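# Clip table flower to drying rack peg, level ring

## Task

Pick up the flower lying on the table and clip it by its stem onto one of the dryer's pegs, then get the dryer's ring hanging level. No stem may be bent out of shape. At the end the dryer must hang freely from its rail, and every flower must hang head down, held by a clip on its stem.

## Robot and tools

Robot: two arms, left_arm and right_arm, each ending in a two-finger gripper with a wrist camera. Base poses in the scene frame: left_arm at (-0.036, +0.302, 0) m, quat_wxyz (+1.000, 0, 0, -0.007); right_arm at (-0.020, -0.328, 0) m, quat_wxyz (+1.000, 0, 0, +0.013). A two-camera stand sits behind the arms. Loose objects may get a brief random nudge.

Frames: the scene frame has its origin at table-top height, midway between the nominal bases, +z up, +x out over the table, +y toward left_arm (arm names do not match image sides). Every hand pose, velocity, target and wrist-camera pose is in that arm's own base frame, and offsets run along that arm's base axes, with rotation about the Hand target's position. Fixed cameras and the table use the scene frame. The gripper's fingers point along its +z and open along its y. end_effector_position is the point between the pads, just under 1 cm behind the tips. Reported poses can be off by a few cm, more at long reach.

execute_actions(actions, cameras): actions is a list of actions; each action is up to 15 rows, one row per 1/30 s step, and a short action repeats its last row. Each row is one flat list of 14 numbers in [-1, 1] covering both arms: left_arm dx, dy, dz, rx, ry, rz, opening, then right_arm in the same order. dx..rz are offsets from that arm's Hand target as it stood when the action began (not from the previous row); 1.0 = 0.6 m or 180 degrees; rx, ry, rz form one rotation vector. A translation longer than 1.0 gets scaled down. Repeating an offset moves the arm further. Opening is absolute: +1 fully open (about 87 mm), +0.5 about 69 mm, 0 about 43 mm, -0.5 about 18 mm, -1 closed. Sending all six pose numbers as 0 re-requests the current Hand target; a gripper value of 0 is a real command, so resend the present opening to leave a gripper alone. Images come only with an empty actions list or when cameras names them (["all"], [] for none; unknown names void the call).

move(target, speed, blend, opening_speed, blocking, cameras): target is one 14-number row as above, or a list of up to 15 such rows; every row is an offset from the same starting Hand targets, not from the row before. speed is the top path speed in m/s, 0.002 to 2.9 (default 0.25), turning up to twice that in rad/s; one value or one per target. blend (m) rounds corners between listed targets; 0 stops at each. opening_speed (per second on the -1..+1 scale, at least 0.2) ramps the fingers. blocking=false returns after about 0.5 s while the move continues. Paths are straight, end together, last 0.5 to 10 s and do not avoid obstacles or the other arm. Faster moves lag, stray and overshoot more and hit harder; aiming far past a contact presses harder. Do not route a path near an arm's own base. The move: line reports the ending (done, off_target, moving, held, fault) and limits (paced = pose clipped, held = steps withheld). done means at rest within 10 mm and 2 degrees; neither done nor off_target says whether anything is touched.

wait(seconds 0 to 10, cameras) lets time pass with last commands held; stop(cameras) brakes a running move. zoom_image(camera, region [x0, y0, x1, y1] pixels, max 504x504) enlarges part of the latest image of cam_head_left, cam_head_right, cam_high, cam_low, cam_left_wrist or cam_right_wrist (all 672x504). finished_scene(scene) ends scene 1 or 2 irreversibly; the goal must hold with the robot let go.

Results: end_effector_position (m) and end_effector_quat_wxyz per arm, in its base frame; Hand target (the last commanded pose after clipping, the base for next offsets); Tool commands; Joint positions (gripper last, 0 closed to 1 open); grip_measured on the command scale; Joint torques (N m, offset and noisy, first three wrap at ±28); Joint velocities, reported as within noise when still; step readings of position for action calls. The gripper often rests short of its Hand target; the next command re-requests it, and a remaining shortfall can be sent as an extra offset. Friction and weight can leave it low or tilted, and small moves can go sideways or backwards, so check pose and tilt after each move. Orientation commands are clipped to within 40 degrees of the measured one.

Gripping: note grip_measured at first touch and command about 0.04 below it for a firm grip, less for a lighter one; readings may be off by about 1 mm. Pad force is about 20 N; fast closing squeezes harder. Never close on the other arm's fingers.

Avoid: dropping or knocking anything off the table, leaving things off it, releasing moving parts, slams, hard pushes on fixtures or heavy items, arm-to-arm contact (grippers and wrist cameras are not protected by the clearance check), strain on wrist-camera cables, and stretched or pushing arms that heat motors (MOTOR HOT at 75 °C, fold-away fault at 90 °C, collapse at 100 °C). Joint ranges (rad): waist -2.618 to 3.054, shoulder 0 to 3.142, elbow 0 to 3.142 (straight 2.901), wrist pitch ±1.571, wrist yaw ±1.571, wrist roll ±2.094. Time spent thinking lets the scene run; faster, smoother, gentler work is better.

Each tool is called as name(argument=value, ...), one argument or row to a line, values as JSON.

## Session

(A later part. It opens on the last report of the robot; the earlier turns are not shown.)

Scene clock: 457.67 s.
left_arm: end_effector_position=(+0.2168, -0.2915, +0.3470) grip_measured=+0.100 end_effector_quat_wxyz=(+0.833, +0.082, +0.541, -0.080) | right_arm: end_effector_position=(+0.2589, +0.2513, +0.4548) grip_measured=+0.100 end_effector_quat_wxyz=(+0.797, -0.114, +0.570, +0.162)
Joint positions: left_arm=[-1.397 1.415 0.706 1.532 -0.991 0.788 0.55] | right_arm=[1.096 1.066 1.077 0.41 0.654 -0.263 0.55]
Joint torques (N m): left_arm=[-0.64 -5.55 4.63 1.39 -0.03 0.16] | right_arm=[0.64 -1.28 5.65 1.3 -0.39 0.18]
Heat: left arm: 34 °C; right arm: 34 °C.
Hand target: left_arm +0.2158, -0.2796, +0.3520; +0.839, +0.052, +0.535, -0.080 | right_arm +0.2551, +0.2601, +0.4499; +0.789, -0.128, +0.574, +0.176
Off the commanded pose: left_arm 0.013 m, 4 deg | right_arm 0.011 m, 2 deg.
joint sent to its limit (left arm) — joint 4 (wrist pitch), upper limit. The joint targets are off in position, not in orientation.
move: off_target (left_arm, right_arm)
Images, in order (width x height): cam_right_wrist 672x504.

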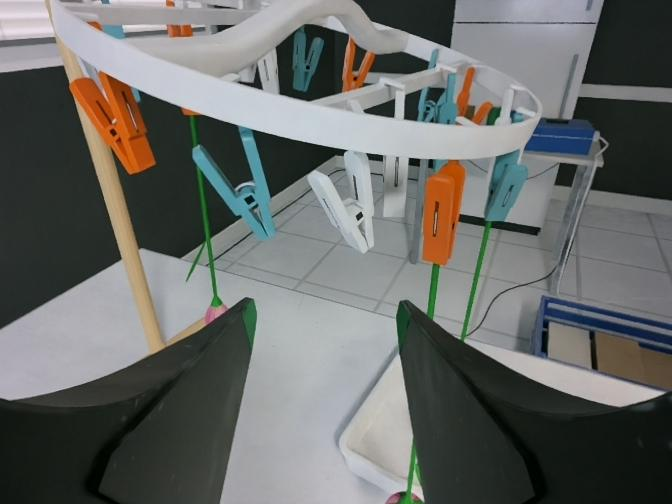

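move(
  target=[0,0,0,0,0,0,0.1,0.1935,-0.1777,-0.0333,0,0,0.3078,0.1],
  speed=0.2,
  cameras=["cam_right_wrist","cam_left_wrist"],
)

Scene clock: 462.33 s.
left_arm: end_effector_position=(+0.2168, -0.2915, +0.3470) grip_measured=+0.100 end_effector_quat_wxyz=(+0.833, +0.082, +0.541, -0.080) | right_arm: end_effector_position=(+0.3809, +0.1527, +0.4199) grip_measured=+0.100 end_effector_quat_wxyz=(+0.597, -0.339, +0.490, +0.537)
Joint positions: left_arm=[-1.397 1.415 0.706 1.532 -0.991 0.788 0.55] | right_arm=[-0.069 1.723 1.359 1.441 -1.235 1.179 0.55]
Joint torques (N m): left_arm=[-0.61 -5.63 4.63 1.39 -0.01 0.18] | right_arm=[-0.17 -5.63 7.05 1.71 0.21 0.12]
Heat: left arm: 34 °C; right arm: 34 °C.
Hand target: left_arm +0.2158, -0.2796, +0.3520; +0.839, +0.052, +0.535, -0.080 | right_arm +0.3712, +0.1535, +0.4300; +0.617, -0.380, +0.449, +0.522
Off the commanded pose: left_arm 0.013 m, 4 deg | right_arm 0.014 m, 7 deg.
joint sent to its limit (left arm) — joint 4 (wrist pitch), upper limit. The joint targets are off in position, not in orientation.
joint sent to its limit (right arm) — joint 4 (wrist pitch), upper limit. The joint targets are off in position, not in orientation.
move: off_target (left_arm, right_arm)
Images, in order (width x height): cam_left_wrist 672x504, cam_right_wrist 672x504.

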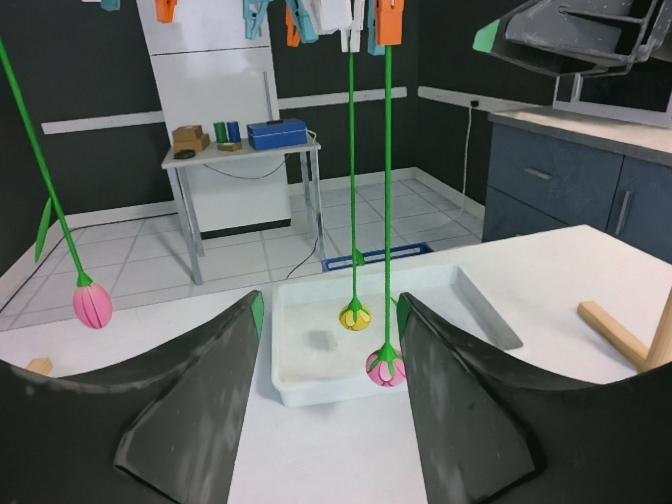

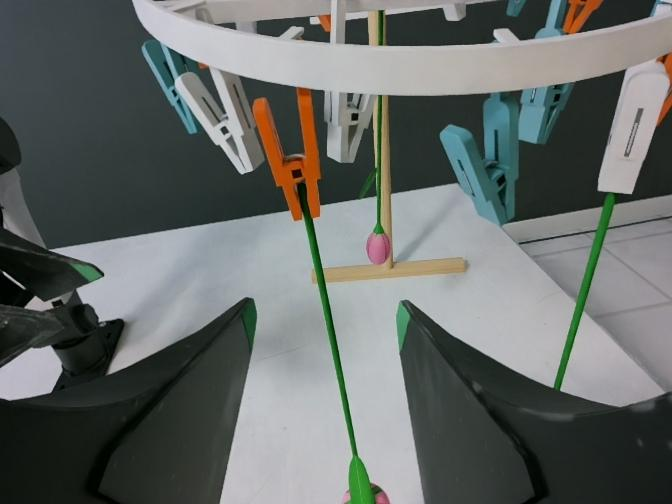

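move(
  target=[0.2403,-0.1357,0.0283,0,0,0,0.1,0,0,0,0,0,0,0.1],
  speed=0.15,
  cameras=["cam_left_wrist","cam_right_wrist"],
)

Scene clock: 467.40 s.
left_arm: end_effector_position=(+0.3593, -0.3528, +0.3595) grip_measured=+0.100 end_effector_quat_wxyz=(+0.837, +0.051, +0.541, -0.066) | right_arm: end_effector_position=(+0.3809, +0.1527, +0.4199) grip_measured=+0.100 end_effector_quat_wxyz=(+0.597, -0.339, +0.490, +0.537)
Joint positions: left_arm=[-1.051 1.782 1.183 1.212 -0.779 0.474 0.55] | right_arm=[-0.069 1.723 1.359 1.441 -1.235 1.179 0.55]
Joint torques (N m): left_arm=[0.02 -7.16 9.06 1 0.26 -0.09] | right_arm=[-0.16 -5.63 7.05 1.71 0.22 0.11]
Heat: left arm: 34 °C; right arm: 35 °C.
Hand target: left_arm +0.3600, -0.3610, +0.3690; +0.839, +0.052, +0.535, -0.080 | right_arm +0.3712, +0.1535, +0.4300; +0.617, -0.380, +0.449, +0.522
Off the commanded pose: left_arm 0.013 m, 2 deg | right_arm 0.014 m, 7 deg.
joint sent to its limit (right arm) — joint 4 (wrist pitch), upper limit. The joint targets are off in position, not in orientation.
move: off_target (left_arm, right_arm)
Images, in order (width x height): cam_left_wrist 672x504, cam_right_wrist 672x504.

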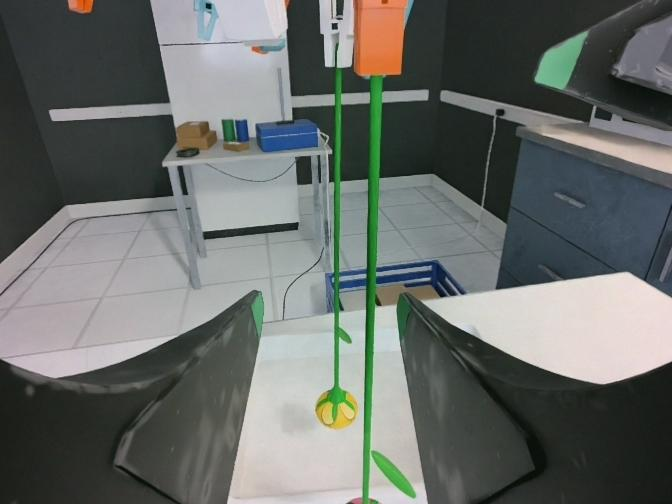

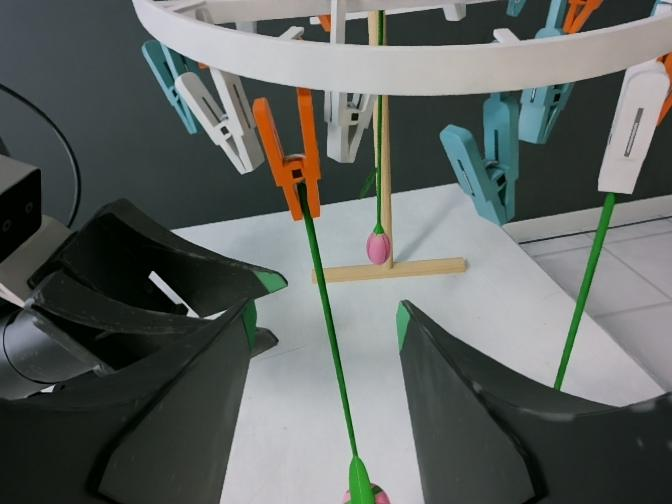

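move(
  target=[0.044, -0.030, 0, 0, 0, 0, 0.1, 0, 0, 0, 0, 0, 0, 0.1],
  speed=0.1,
  cameras=["cam_left_wrist", "cam_right_wrist"],
)

Scene clock: 471.73 s.
left_arm: end_effector_position=(+0.3851, -0.3707, +0.3613) grip_measured=+0.100 end_effector_quat_wxyz=(+0.838, +0.049, +0.540, -0.068) | right_arm: end_effector_position=(+0.3809, +0.1527, +0.4199) grip_measured=+0.100 end_effector_quat_wxyz=(+0.597, -0.339, +0.490, +0.537)
Joint positions: left_arm=[-1.018 1.88 1.318 1.161 -0.751 0.446 0.55] | right_arm=[-0.069 1.723 1.359 1.441 -1.235 1.179 0.55]
Joint torques (N m): left_arm=[0.14 -7.95 8.96 1.04 0.26 -0.07] | right_arm=[-0.17 -5.63 7.06 1.71 0.21 0.11]
Heat: left arm: 35 °C; right arm: 35 °C.
Hand target: left_arm +0.3864, -0.3790, +0.3690; +0.839, +0.052, +0.535, -0.080 | right_arm +0.3712, +0.1535, +0.4300; +0.617, -0.380, +0.449, +0.522
Off the commanded pose: left_arm 0.011 m, 2 deg | right_arm 0.014 m, 7 deg.
joint sent to its limit (right arm) — joint 4 (wrist pitch), upper limit. The joint targets are off in position, not in orientation.
move: off_target (left_arm, right_arm)
Images, in order (width x height): cam_left_wrist 672x504, cam_right_wrist 672x504.

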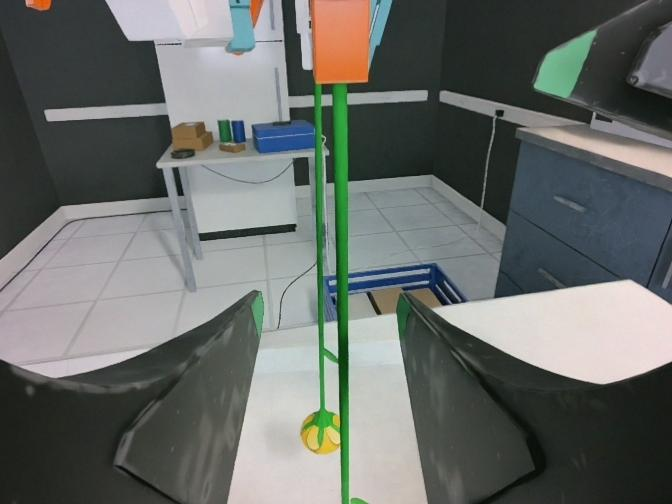

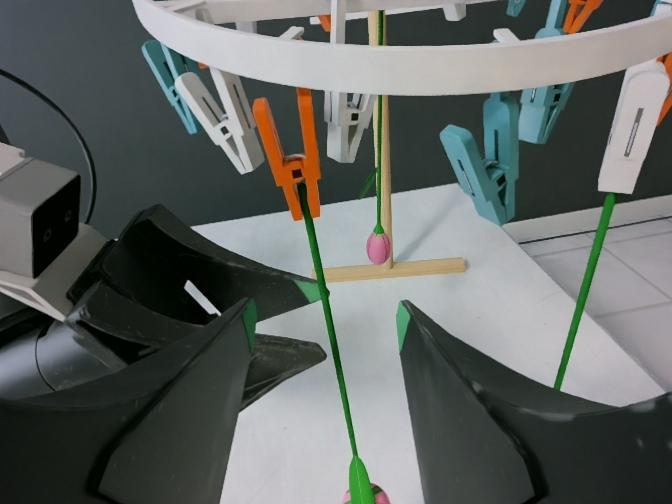

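move(
  target=[
    [0.0250, -0.0122, 0, 0, 0, 0, 0.1, 0, 0, 0, 0, 0, 0, 0.1],
    [0.0250, -0.0122, 0, 0, 0, 0, -1, 0, 0, 0, 0, 0, 0, 0.1],
  ],
  speed=0.1,
  opening_speed=0.8,
  cameras=["cam_left_wrist", "cam_right_wrist"],
)

Scene clock: 475.67 s.
left_arm: end_effector_position=(+0.4002, -0.3783, +0.3609) grip_measured=-0.894 end_effector_quat_wxyz=(+0.837, +0.050, +0.540, -0.068) | right_arm: end_effector_position=(+0.3809, +0.1527, +0.4199) grip_measured=+0.100 end_effector_quat_wxyz=(+0.597, -0.339, +0.490, +0.537)
Joint positions: left_arm=[-0.996 1.929 1.387 1.129 -0.733 0.429 0.053] | right_arm=[-0.069 1.723 1.359 1.441 -1.235 1.179 0.55]
Joint torques (N m): left_arm=[0.31 -8.27 9.17 1.03 0.23 -0.08] | right_arm=[-0.16 -5.64 7.04 1.71 0.21 0.11]
Heat: left arm: 36 °C; right arm: 35 °C.
Hand target: left_arm +0.4014, -0.3863, +0.3690; +0.839, +0.052, +0.535, -0.080 | right_arm +0.3712, +0.1535, +0.4300; +0.617, -0.380, +0.449, +0.522
Off the commanded pose: left_arm 0.011 m, 2 deg | right_arm 0.014 m, 7 deg.
joint sent to its limit (right arm) — joint 4 (wrist pitch), upper limit. The joint targets are off in position, not in orientation.
move: off_target (left_arm, right_arm); target 2's new opening was sent with left_arm's hand 0.011 m and 2 deg from that target
Images, in order (width x height): cam_left_wrist 672x504, cam_right_wrist 672x504.

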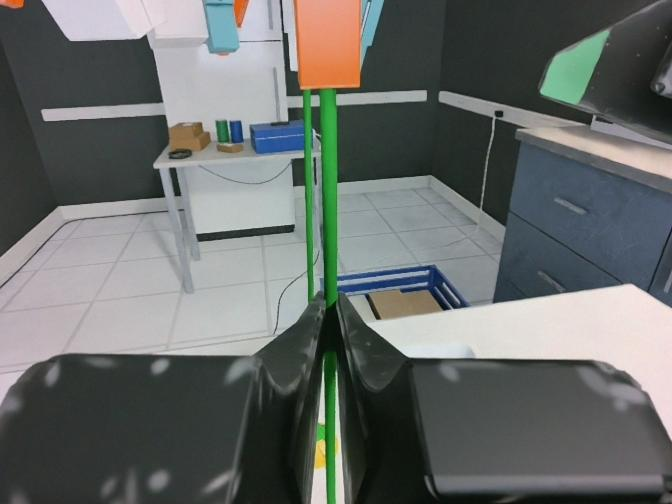

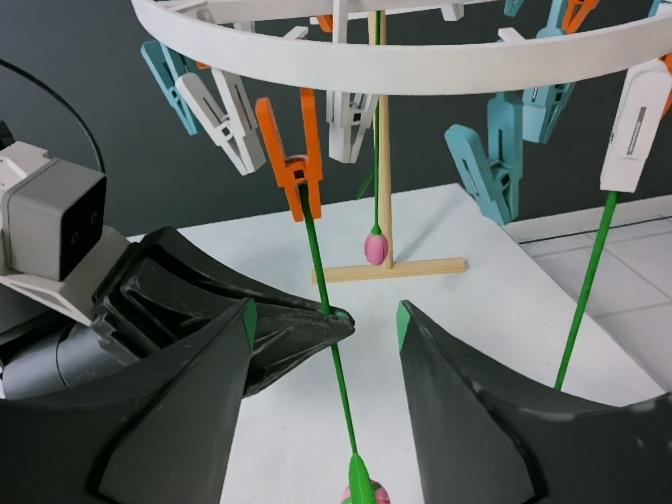

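move(
  target=[0, 0, 0, 0, 0, 0, -1, -0.0200, 0.0300, 0.0333, 0, 0, 0, 0.2],
  speed=0.1,
  cameras=["cam_right_wrist"],
)

Scene clock: 478.43 s.
left_arm: end_effector_position=(+0.4002, -0.3783, +0.3609) grip_measured=-0.894 end_effector_quat_wxyz=(+0.837, +0.050, +0.540, -0.068) | right_arm: end_effector_position=(+0.3678, +0.1717, +0.4318) grip_measured=+0.200 end_effector_quat_wxyz=(+0.596, -0.363, +0.471, +0.540)
Joint positions: left_arm=[-0.996 1.929 1.387 1.129 -0.733 0.429 0.053] | right_arm=[-0.018 1.698 1.376 1.412 -1.235 1.145 0.6]
Joint torques (N m): left_arm=[0.5 -8.43 9.25 1.07 0.24 -0.07] | right_arm=[0.47 -8.12 6.87 0.53 0.41 -0.2]
Heat: left arm: 36 °C; right arm: 35 °C.
Hand target: left_arm +0.4014, -0.3863, +0.3690; +0.839, +0.052, +0.535, -0.080 | right_arm +0.3592, +0.1715, +0.4499; +0.617, -0.380, +0.449, +0.522
Off the commanded pose: left_arm 0.011 m, 2 deg | right_arm 0.020 m, 5 deg.
move: off_target (left_arm, right_arm)
Images, in order (width x height): cam_right_wrist 672x504.

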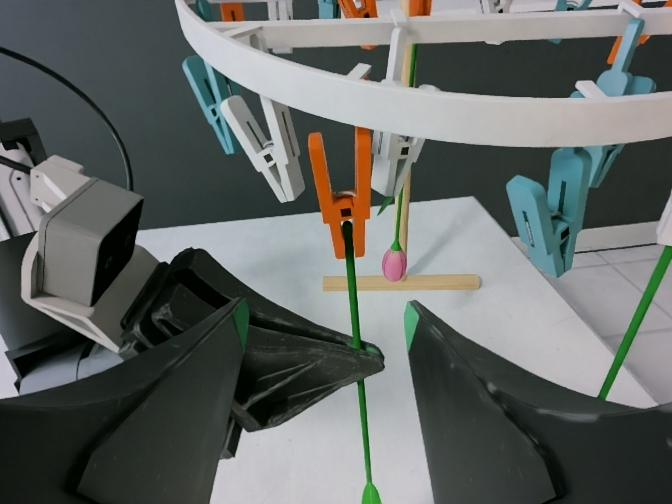

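move(
  target=[
    [0, 0, 0, 0, 0, 0, -1, 0.0167, 0.070, 0.020, 0, 0, 0, 0.12],
  ],
  speed=0.1,
  cameras=["cam_right_wrist"],
)

zoom_image(
  camera="cam_right_wrist",
  region=[200, 60, 480, 340],
)

Scene clock: 481.77 s.
left_arm: end_effector_position=(+0.4002, -0.3783, +0.3609) grip_measured=-0.894 end_effector_quat_wxyz=(+0.837, +0.050, +0.540, -0.068) | right_arm: end_effector_position=(+0.3757, +0.2150, +0.4396) grip_measured=+0.120 end_effector_quat_wxyz=(+0.594, -0.376, +0.467, +0.536)
Joint positions: left_arm=[-0.996 1.929 1.387 1.129 -0.733 0.429 0.053] | right_arm=[0.105 1.686 1.442 1.09 -1.186 0.863 0.56]
Joint torques (N m): left_arm=[0.23 -8.34 9.22 1.04 0.24 -0.08] | right_arm=[0.47 -8.7 7.31 0.61 0.49 -0.2]
Heat: left arm: 37 °C; right arm: 35 °C.
Hand target: left_arm +0.4014, -0.3863, +0.3690; +0.839, +0.052, +0.535, -0.080 | right_arm +0.3692, +0.2135, +0.4619; +0.617, -0.380, +0.449, +0.522
Off the commanded pose: left_arm 0.011 m, 2 deg | right_arm 0.023 m, 4 deg.
move: off_target (left_arm, right_arm)
Images, in order (width x height): cam_right_wrist 672x504.

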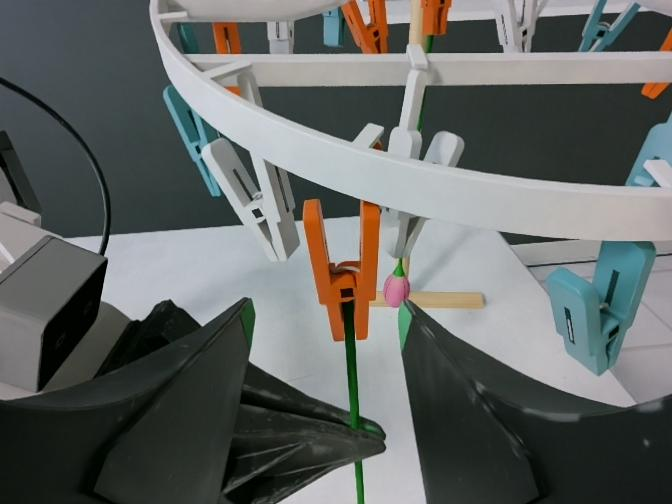

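Scaled by 1.800 from the camera's 672x504 image, which has a finer 960x720 frame.

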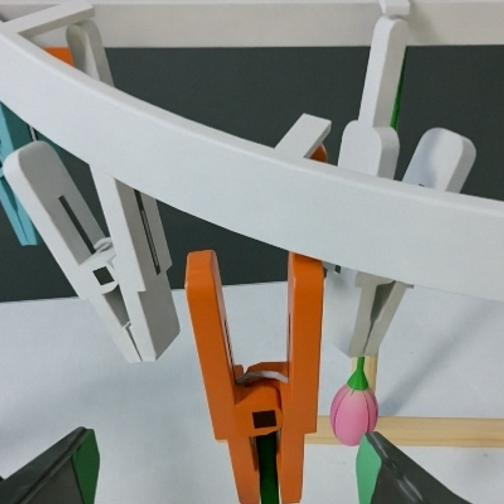

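move(
  target=[
    [0, 0, 0, 0, 0, 0, -1, 0.0215, 0.068, 0.0207, 0, 0, 0, 0.12],
  ],
  speed=0.08,
  cameras=["cam_right_wrist", "cam_left_wrist"],
)

zoom_image(
  camera="cam_right_wrist",
  region=[200, 160, 480, 440],
)

Scene clock: 484.87 s.
left_arm: end_effector_position=(+0.4001, -0.3785, +0.3630) grip_measured=-0.894 end_effector_quat_wxyz=(+0.838, +0.049, +0.539, -0.069) | right_arm: end_effector_position=(+0.3789, +0.2499, +0.4615) grip_measured=+0.120 end_effector_quat_wxyz=(+0.598, -0.384, +0.461, +0.531)
Joint positions: left_arm=[-0.996 1.929 1.392 1.129 -0.731 0.429 0.053] | right_arm=[0.2 1.698 1.574 0.829 -1.124 0.685 0.56]
Joint torques (N m): left_arm=[0.31 -8.29 8.85 1.07 0.24 -0.07] | right_arm=[0.87 -6 7.92 0.91 0.57 -0.25]
Heat: left arm: 37 °C; right arm: 36 °C.
Hand target: left_arm +0.4014, -0.3863, +0.3690; +0.839, +0.052, +0.535, -0.080 | right_arm +0.3821, +0.2543, +0.4744; +0.617, -0.380, +0.449, +0.522
Off the commanded pose: left_arm 0.010 m, 1 deg | right_arm 0.014 m, 3 deg.
move: off_target (right_arm)
Images, in order (width x height): cam_left_wrist 672x504, cam_right_wrist 672x504.

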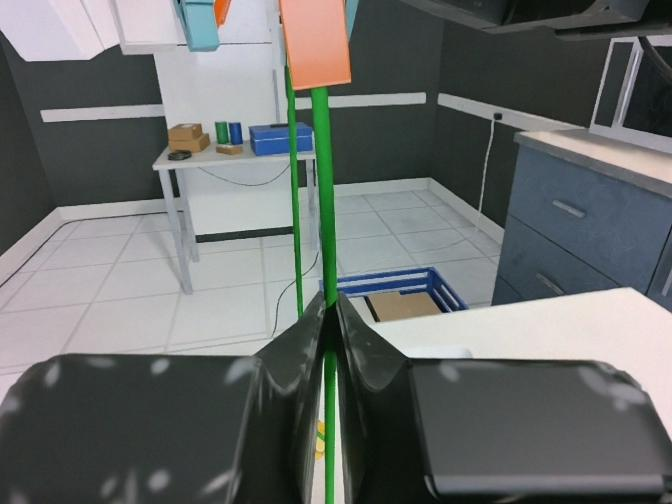

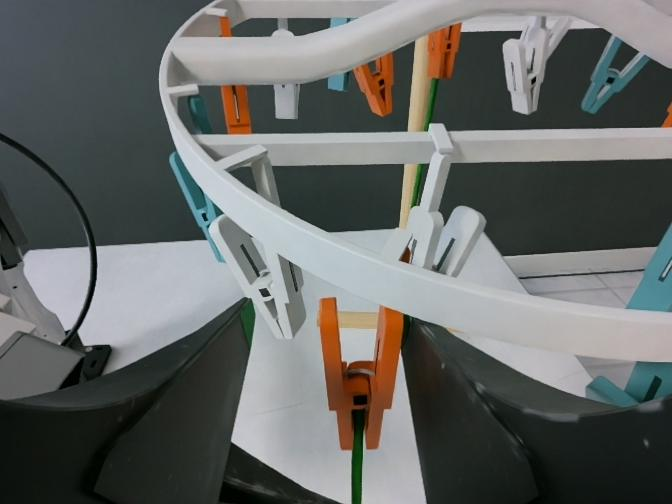

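Scaled by 1.800 from the camera's 672x504 image, which has a finer 960x720 frame.

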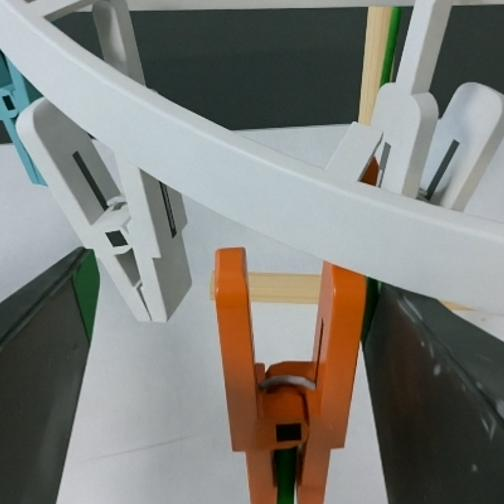

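move(
  target=[
    [0, 0, 0, 0, 0, 0, -1, 0.0233, 0.005, -0.0183, 0, 0, 0, 0.12],
  ],
  speed=0.06,
  cameras=["cam_right_wrist"],
)

zoom_image(
  camera="cam_right_wrist",
  region=[200, 160, 480, 440],
)

Scene clock: 486.83 s.
left_arm: end_effector_position=(+0.4001, -0.3785, +0.3630) grip_measured=-0.894 end_effector_quat_wxyz=(+0.838, +0.049, +0.539, -0.069) | right_arm: end_effector_position=(+0.3953, +0.2543, +0.4500) grip_measured=+0.120 end_effector_quat_wxyz=(+0.595, -0.373, +0.470, +0.534)
Joint positions: left_arm=[-0.996 1.929 1.392 1.129 -0.731 0.429 0.053] | right_arm=[0.205 1.747 1.592 0.829 -1.107 0.681 0.56]
Joint torques (N m): left_arm=[0.32 -8.21 8.85 1.02 0.24 -0.07] | right_arm=[0.64 -6.45 7.73 1.31 0.41 -0.21]
Heat: left arm: 37 °C; right arm: 36 °C.
Hand target: left_arm +0.4014, -0.3863, +0.3690; +0.839, +0.052, +0.535, -0.080 | right_arm +0.3961, +0.2573, +0.4634; +0.617, -0.380, +0.449, +0.522
Off the commanded pose: left_arm 0.010 m, 1 deg | right_arm 0.014 m, 4 deg.
move: off_target (right_arm)
Images, in order (width x height): cam_right_wrist 672x504.

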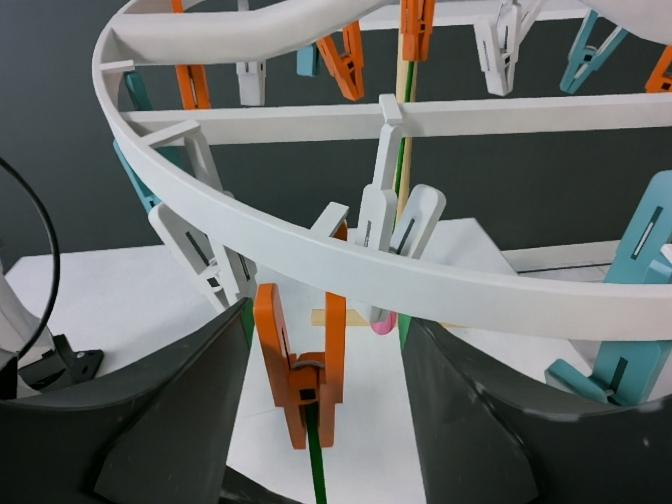

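Scaled by 1.800 from the camera's 672x504 image, which has a finer 960x720 frame.

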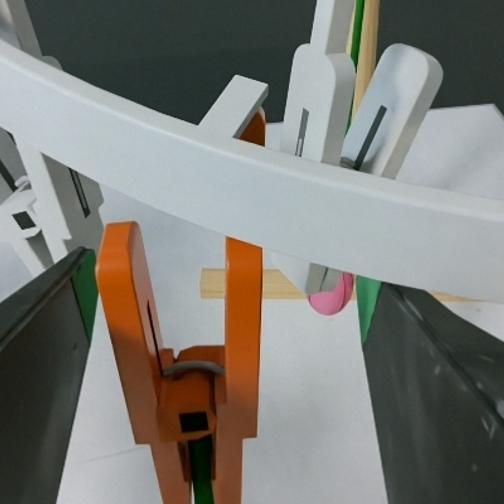

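move(
  target=[
    [0, 0, 0, 0, 0, 0, -1, -0.0117, 0.007, -0.0083, 0, 0, 0, 0.12],
    [0, 0, 0, 0, 0, 0, -1, -0.0117, 0.007, -0.0083, 0, 0, 0, -0.7],
  ],
  speed=0.06,
  opening_speed=0.6,
  cameras=["cam_right_wrist", "cam_left_wrist"],
)

zoom_image(
  camera="cam_right_wrist",
  region=[200, 224, 480, 504],
)

Scene clock: 490.83 s.
left_arm: end_effector_position=(+0.4003, -0.3788, +0.3622) grip_measured=-0.894 end_effector_quat_wxyz=(+0.838, +0.050, +0.540, -0.068) | right_arm: end_effector_position=(+0.3933, +0.2630, +0.4469) grip_measured=-0.478 end_effector_quat_wxyz=(+0.596, -0.375, +0.467, +0.535)
Joint positions: left_arm=[-0.996 1.929 1.392 1.124 -0.731 0.429 0.053] | right_arm=[0.228 1.747 1.58 0.829 -1.092 0.659 0.261]
Joint torques (N m): left_arm=[0.29 -8.31 8.92 1.1 0.21 -0.04] | right_arm=[0.57 -8.59 5.03 1.35 0.35 -0.21]
Heat: left arm: 38 °C; right arm: 35 °C.
Hand target: left_arm +0.4014, -0.3863, +0.3690; +0.839, +0.052, +0.535, -0.080 | right_arm +0.3890, +0.2615, +0.4584; +0.617, -0.380, +0.449, +0.522
Off the commanded pose: left_arm 0.010 m, 2 deg | right_arm 0.012 m, 4 deg.
move: off_target (right_arm); target 2's new opening was sent with right_arm's hand 0.013 m and 4 deg from that target
Images, in order (width x height): cam_left_wrist 672x504, cam_right_wrist 672x504.

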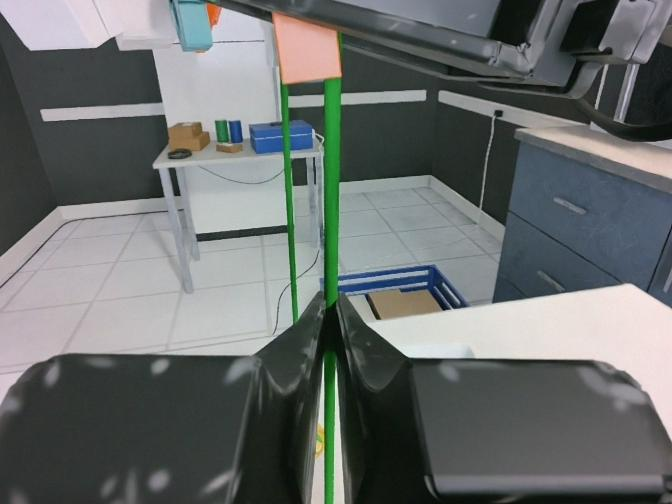

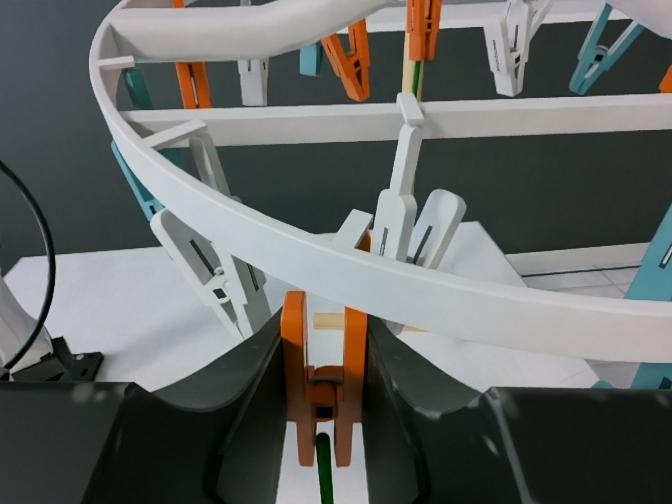

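Scaled by 1.800 from the camera's 672x504 image, which has a finer 960x720 frame.

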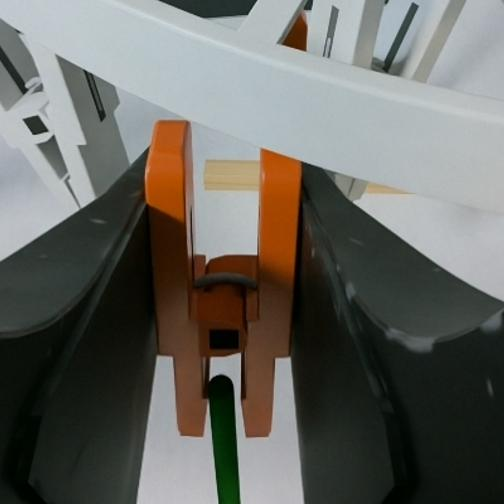

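move(
  target=[
    [0, 0, -0.095, 0, 0, 0, -1, 0, 0, 0, 0, 0, 0, -0.7],
    [-0.195, 0.047, -0.095, 0, 0, 0, -1, 0, 0, 0, 0, 0, 0, -0.7],
  ],
  speed=0.12,
  cameras=["cam_right_wrist", "cam_left_wrist", "cam_high"],
)

Scene clock: 494.43 s.
left_arm: end_effector_position=(+0.2875, -0.3721, +0.2954) grip_measured=-0.894 end_effector_quat_wxyz=(+0.830, +0.083, +0.547, -0.074) | right_arm: end_effector_position=(+0.3933, +0.2630, +0.4469) grip_measured=-0.478 end_effector_quat_wxyz=(+0.596, -0.375, +0.467, +0.535)
Joint positions: left_arm=[-1.24 1.836 0.967 1.532 -0.888 0.606 0.053] | right_arm=[0.228 1.747 1.58 0.829 -1.092 0.659 0.261]
Joint torques (N m): left_arm=[-0.13 -10.85 4.45 1.65 -0.09 0.15] | right_arm=[0.57 -8.59 5.04 1.35 0.36 -0.21]
Heat: left arm: 37 °C; right arm: 35 °C.
Hand target: left_arm +0.2844, -0.3581, +0.3120; +0.839, +0.052, +0.535, -0.080 | right_arm +0.3890, +0.2615, +0.4584; +0.617, -0.380, +0.449, +0.522
Off the commanded pose: left_arm 0.022 m, 4 deg | right_arm 0.012 m, 4 deg.
joint sent to its limit (left arm) — joint 4 (wrist pitch), upper limit. The joint targets are off in position, not in orientation.
move: off_target (left_arm, right_arm)
Images, in order (width x height): cam_high 672x504, cam_left_wrist 672x504, cam_right_wrist 672x504.

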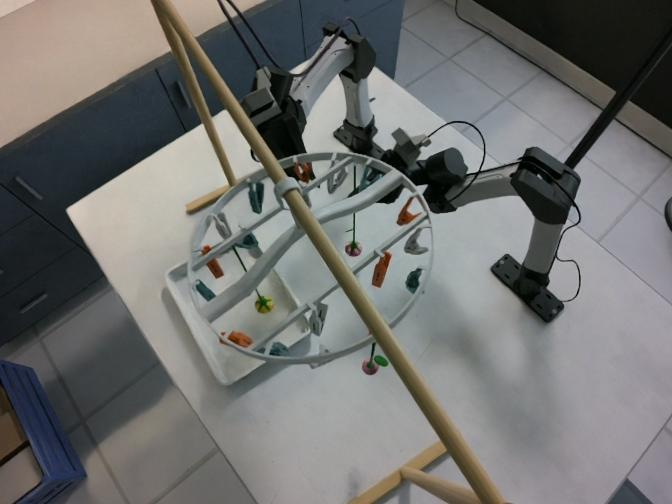

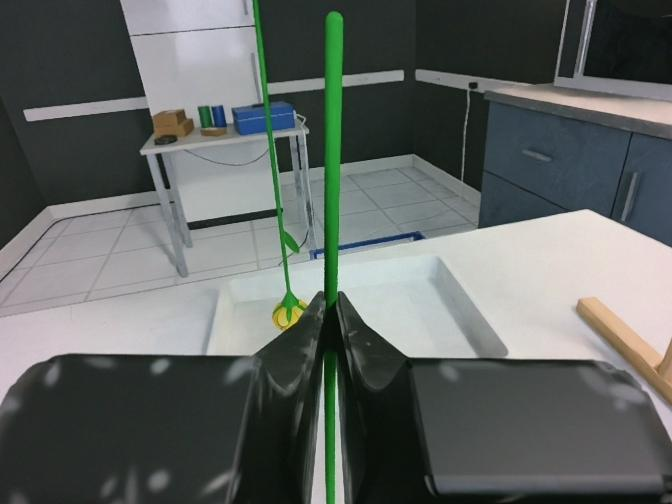

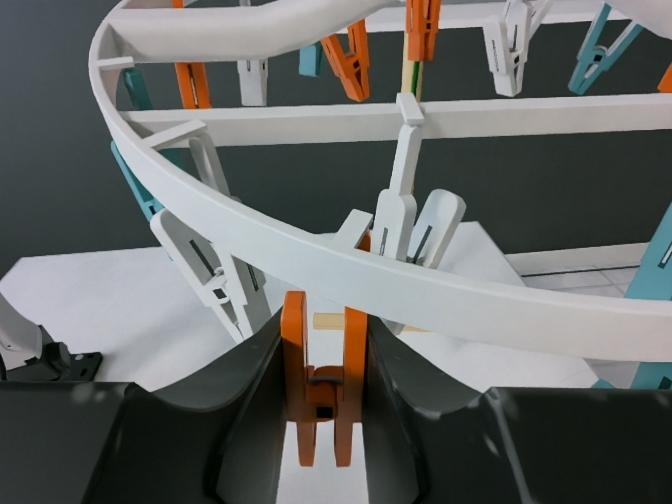

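move(
  target=[
    [-0.0573, 0.430, 0.030, 0.0212, 0.109, 0, -1, 0, 0, 0.035, 0, 0, 0, -0.7],
    [-0.0573, 0.430, 0.030, 0.0212, 0.109, 0, -1, 0, 0, 0.035, 0, 0, 0, 0.12],
  ],
  speed=0.2,
  opening_speed=0.5,
  cameras=["cam_right_wrist", "cam_high"],
)

Scene clock: 502.07 s.
left_arm: end_effector_position=(+0.2503, -0.0973, +0.3206) grip_measured=-0.894 end_effector_quat_wxyz=(+0.735, +0.064, +0.673, -0.060) | right_arm: end_effector_position=(+0.3925, +0.2594, +0.4650) grip_measured=+0.120 end_effector_quat_wxyz=(+0.603, -0.378, +0.460, +0.530)
Joint positions: left_arm=[-0.731 0.527 0.665 -0.035 -0.553 0.067 0.053] | right_arm=[0.22 1.747 1.641 0.789 -1.092 0.659 0.56]
Joint torques (N m): left_arm=[0.36 2.67 9.69 1.56 0.09 -0.07] | right_arm=[0.62 -7.71 7.68 0.86 0.37 -0.19]
Heat: left arm: 38 °C; right arm: 36 °C.
Hand target: left_arm +0.2500, -0.1001, +0.3300; +0.734, +0.065, +0.672, -0.070 | right_arm +0.3890, +0.2615, +0.4794; +0.617, -0.380, +0.449, +0.522
Off the commanded pose: left_arm 0.010 m, 1 deg | right_arm 0.015 m, 2 deg.
move: off_target (right_arm); target 2's new opening was sent with right_arm's hand 0.015 m and 2 deg from that target
Images, in order (width x height): cam_high 672x504, cam_right_wrist 672x504.

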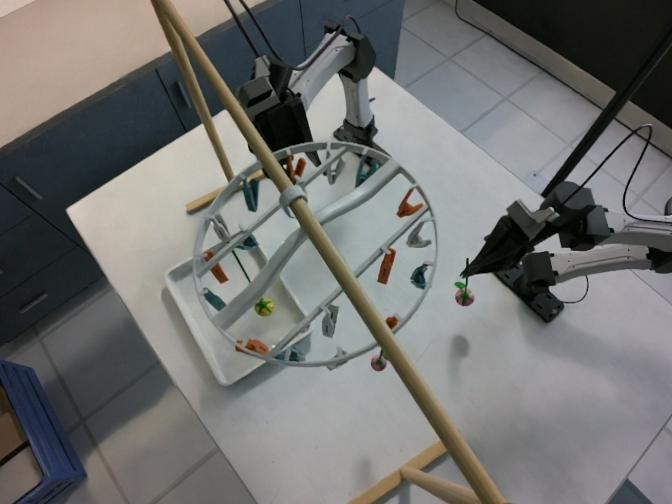

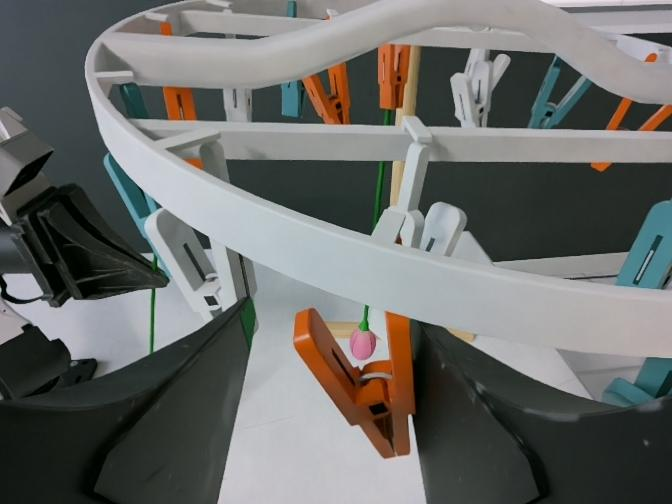

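move(
  target=[
    [0, 0, 0, 0, 0, 0, -1, -0.025, -0.161, 0, 0, 0, 0, 0.12],
    [0, 0, 0, 0, 0, 0, -1, -0.284, 0.112, -0.007, 0, 0, -0.4167, 0.12],
  ],
  speed=[0.12, 0.28],
  blend=[0.02, 0],
  cameras=["cam_right_wrist", "cam_high"],
)

Scene clock: 508.47 s.
left_arm: end_effector_position=(+0.2503, -0.0973, +0.3206) grip_measured=-0.894 end_effector_quat_wxyz=(+0.735, +0.064, +0.673, -0.060) | right_arm: end_effector_position=(+0.2186, +0.3353, +0.4655) grip_measured=+0.120 end_effector_quat_wxyz=(+0.806, -0.057, +0.588, +0.030)
Joint positions: left_arm=[-0.731 0.527 0.665 -0.035 -0.553 0.067 0.053] | right_arm=[1.444 1.563 1.391 1.06 1.171 -0.907 0.56]
Joint torques (N m): left_arm=[0.4 2.48 9.76 1.52 0.08 -0.04] | right_arm=[0.54 -4.52 7.53 1.27 -0.28 -0.14]
Heat: left arm: 39 °C; right arm: 36 °C.
Hand target: left_arm +0.2500, -0.1001, +0.3300; +0.734, +0.065, +0.672, -0.070 | right_arm +0.2186, +0.3287, +0.4752; +0.808, -0.028, +0.588, +0.039
Off the commanded pose: left_arm 0.010 m, 1 deg | right_arm 0.012 m, 3 deg.
move: off_target (right_arm)
Images, in order (width x height): cam_high 672x504, cam_right_wrist 672x504.

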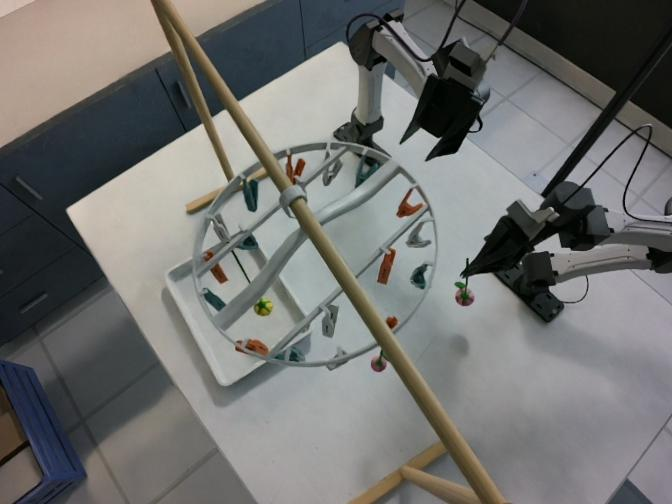

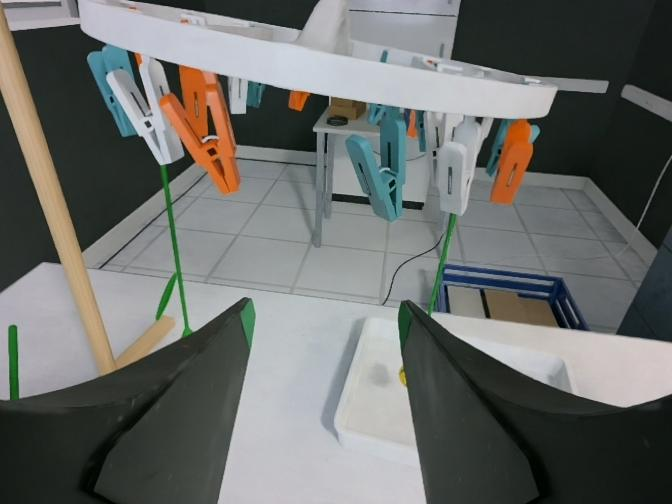

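move(
  target=[
    [0, 0, 0, 0, 0, 0, -1, 0.050, -0.028, 0.0208, 0, 0, 0, 0.12],
    [0, 0, 0, 0, 0, 0, -1, 0.213, -0.015, 0.0208, 0, 0, 0, 0.12],
  ],
  speed=0.12,
  blend=[0.01, 0],
  cameras=["cam_right_wrist"],
)

Scene clock: 512.57 s.
left_arm: end_effector_position=(+0.2503, -0.0973, +0.3206) grip_measured=-0.894 end_effector_quat_wxyz=(+0.735, +0.064, +0.673, -0.060) | right_arm: end_effector_position=(+0.3466, +0.3142, +0.4813) grip_measured=+0.120 end_effector_quat_wxyz=(+0.806, -0.025, +0.590, +0.024)
Joint positions: left_arm=[-0.731 0.527 0.665 -0.035 -0.553 0.067 0.053] | right_arm=[1.065 1.626 1.601 0.55 0.925 -0.447 0.56]
Joint torques (N m): left_arm=[0.4 2.56 9.55 1.54 0.07 -0.08] | right_arm=[-0.05 -5.53 7.65 1.09 -0.48 0.18]
Heat: left arm: 40 °C; right arm: 36 °C.
Hand target: left_arm +0.2500, -0.1001, +0.3300; +0.734, +0.065, +0.672, -0.070 | right_arm +0.3464, +0.3197, +0.4877; +0.808, -0.028, +0.588, +0.039
Off the commanded pose: left_arm 0.010 m, 1 deg | right_arm 0.008 m, 2 deg.
move: done
Images, in order (width x height): cam_right_wrist 672x504.

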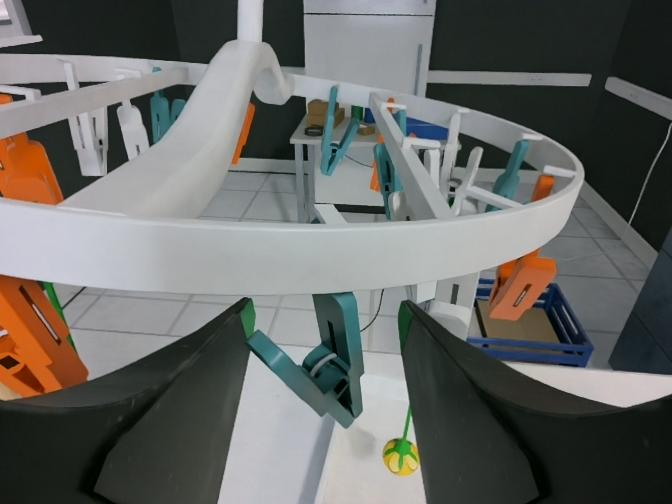

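move(
  target=[
    [0,0,0,0,0,0,-1, 0.0148,-0.0547,0,0,0,0.0472,0.12],
    [0,0,0,0,0,0,-1, 0.0428,-0.102,0,0,0,0.1083,0.12],
    [0,0,0,0,0,0,-1, 0.0813,-0.141,0,0,0,0.1694,0.12],
    [0,0,0,0,0,0,-1, 0.128,-0.1697,0,0,0,0.2306,0.12],
    [0,0,0,0,0,0,-1, 0.1803,-0.1862,0,0,0,0.2917,0.12],
    [0,0,0,0,0,0,-1, 0.2352,-0.1895,0,0,0,0.3472,0.12],
  ],
  speed=0.11,
  blend=[0.02,0.02,0.02,0.02,0.02,0],
  cameras=["cam_right_wrist", "cam_high"],
)

Scene clock: 520.77 s.
left_arm: end_effector_position=(+0.2503, -0.0973, +0.3206) grip_measured=-0.894 end_effector_quat_wxyz=(+0.735, +0.064, +0.673, -0.060) | right_arm: end_effector_position=(+0.4923, +0.2051, +0.4774) grip_measured=+0.120 end_effector_quat_wxyz=(+0.664, -0.316, +0.506, +0.451)
Joint positions: left_arm=[-0.731 0.527 0.665 -0.035 -0.553 0.067 0.053] | right_arm=[0.094 1.948 1.985 0.516 -0.989 0.515 0.56]
Joint torques (N m): left_arm=[0.5 2.62 9.77 1.53 0.06 -0.08] | right_arm=[-0.24 -7.8 7.49 1.75 -0.03 0.12]
Heat: left arm: 41 °C; right arm: 36 °C.
Hand target: left_arm +0.2500, -0.1001, +0.3300; +0.734, +0.065, +0.672, -0.070 | right_arm +0.4876, +0.2060, +0.4877; +0.670, -0.329, +0.488, +0.452
Off the commanded pose: left_arm 0.010 m, 1 deg | right_arm 0.011 m, 3 deg.
move: off_target (right_arm)
Images, in order (width x height): cam_high 672x504, cam_right_wrist 672x504.

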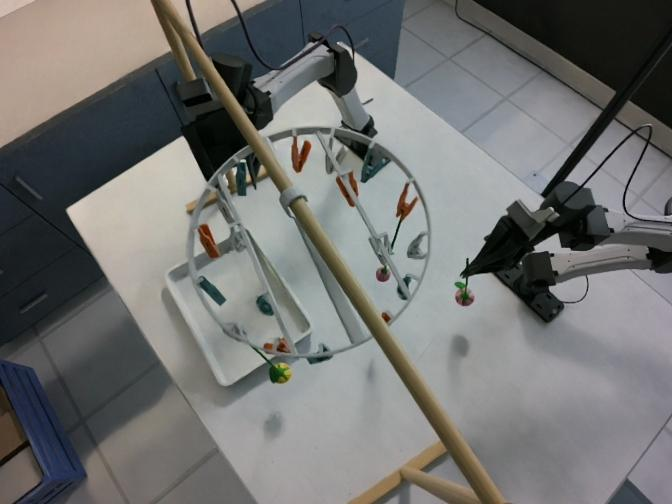

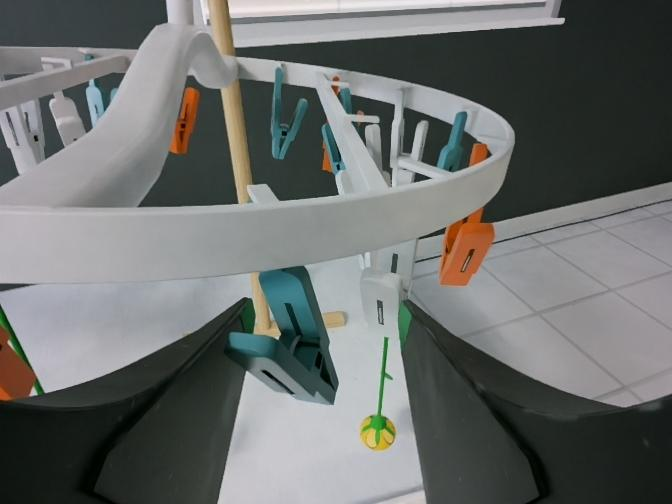

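move(
  target=[
    [0,0,0,0,0,0,-1, -0.0583,-0.138,0,0,0,0,0.12],
    [0,0,0,0,0,0,-1, -0.2887,-0.0768,0,0,0,-0.10,0.12],
    [0,0,0,0,0,0,-1, -0.4237,0.1185,0,0,0,-0.203,0.12],
  ],
  speed=[0.12,0.22,0.22],
  blend=[0.02,0.03,0],
  cameras=["cam_right_wrist", "cam_high"],
)

Scene clock: 526.70 s.
left_arm: end_effector_position=(+0.2503, -0.0973, +0.3206) grip_measured=-0.894 end_effector_quat_wxyz=(+0.735, +0.064, +0.673, -0.060) | right_arm: end_effector_position=(+0.2327, +0.2819, +0.4689) grip_measured=+0.120 end_effector_quat_wxyz=(+0.764, -0.179, +0.581, +0.216)
Joint positions: left_arm=[-0.731 0.527 0.665 -0.035 -0.553 0.067 0.053] | right_arm=[1.159 1.086 1.225 0.174 0.562 -0.194 0.56]
Joint torques (N m): left_arm=[0.39 2.56 9.58 1.53 0.06 -0.08] | right_arm=[0.59 -1.03 7.61 2.19 -0.01 -0.14]
Heat: left arm: 41 °C; right arm: 36 °C.
Hand target: left_arm +0.2500, -0.1001, +0.3300; +0.734, +0.065, +0.672, -0.070 | right_arm +0.2333, +0.2771, +0.4877; +0.778, -0.159, +0.566, +0.219
Off the commanded pose: left_arm 0.010 m, 1 deg | right_arm 0.019 m, 3 deg.
move: off_target (right_arm)
Images, in order (width x height): cam_high 672x504, cam_right_wrist 672x504.

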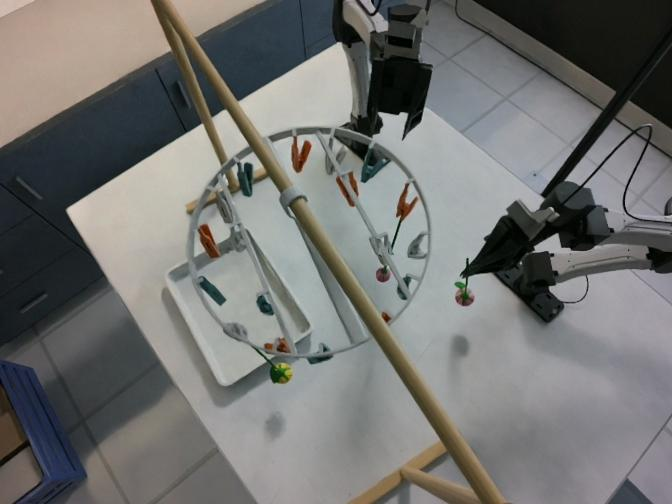

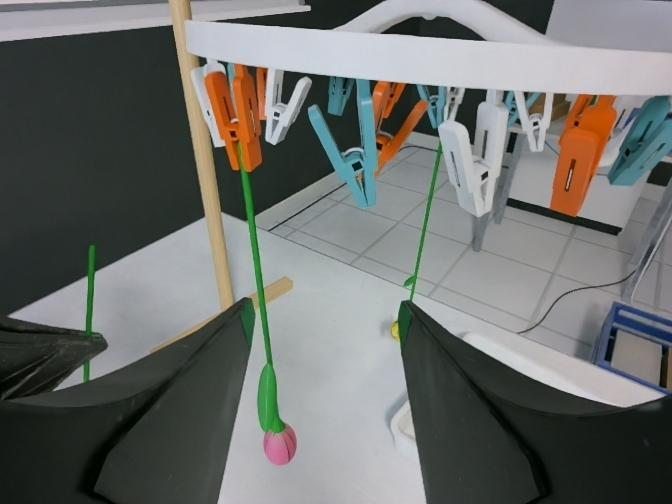

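move(
  target=[0,0,0,0,0,0,-1, 0.1078,0.0602,0.0338,0,0,0,0.12],
  speed=0.12,
  cameras=["cam_right_wrist"],
)

zoom_image(
  camera="cam_right_wrist",
  region=[200, 120, 480, 400],
)

Scene clock: 529.90 s.
left_arm: end_effector_position=(+0.2503, -0.0973, +0.3206) grip_measured=-0.894 end_effector_quat_wxyz=(+0.735, +0.064, +0.673, -0.060) | right_arm: end_effector_position=(+0.3019, +0.3115, +0.4932) grip_measured=+0.120 end_effector_quat_wxyz=(+0.774, -0.167, +0.578, +0.197)
Joint positions: left_arm=[-0.731 0.527 0.665 -0.035 -0.553 0.067 0.053] | right_arm=[0.988 1.341 1.474 0.175 0.439 -0.166 0.56]
Joint torques (N m): left_arm=[0.2 2.71 9.62 1.55 0.09 -0.06] | right_arm=[-0.2 -3.4 7.68 1.9 -0.32 0.17]
Heat: left arm: 42 °C; right arm: 36 °C.
Hand target: left_arm +0.2500, -0.1001, +0.3300; +0.734, +0.065, +0.672, -0.070 | right_arm +0.2980, +0.3132, +0.5080; +0.778, -0.159, +0.566, +0.219
Off the commanded pose: left_arm 0.010 m, 1 deg | right_arm 0.015 m, 3 deg.
move: off_target (right_arm)
Images, in order (width x height): cam_right_wrist 672x504.

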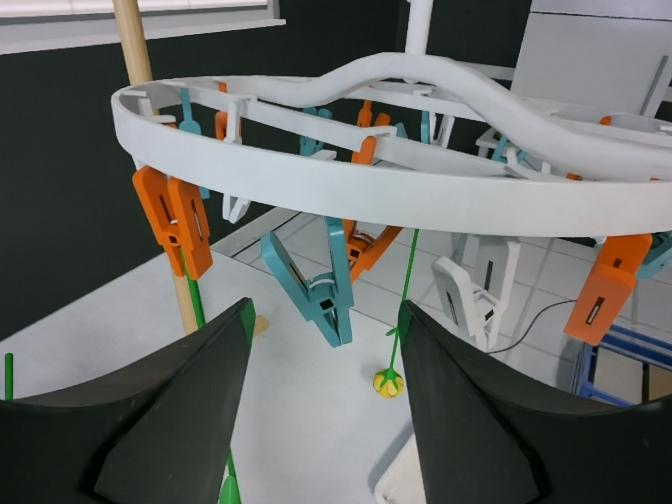

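Scaled by 1.800 from the camera's 672x504 image, which has a finer 960x720 frame.

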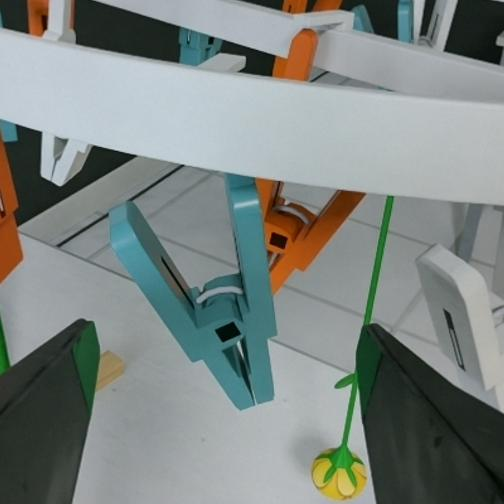

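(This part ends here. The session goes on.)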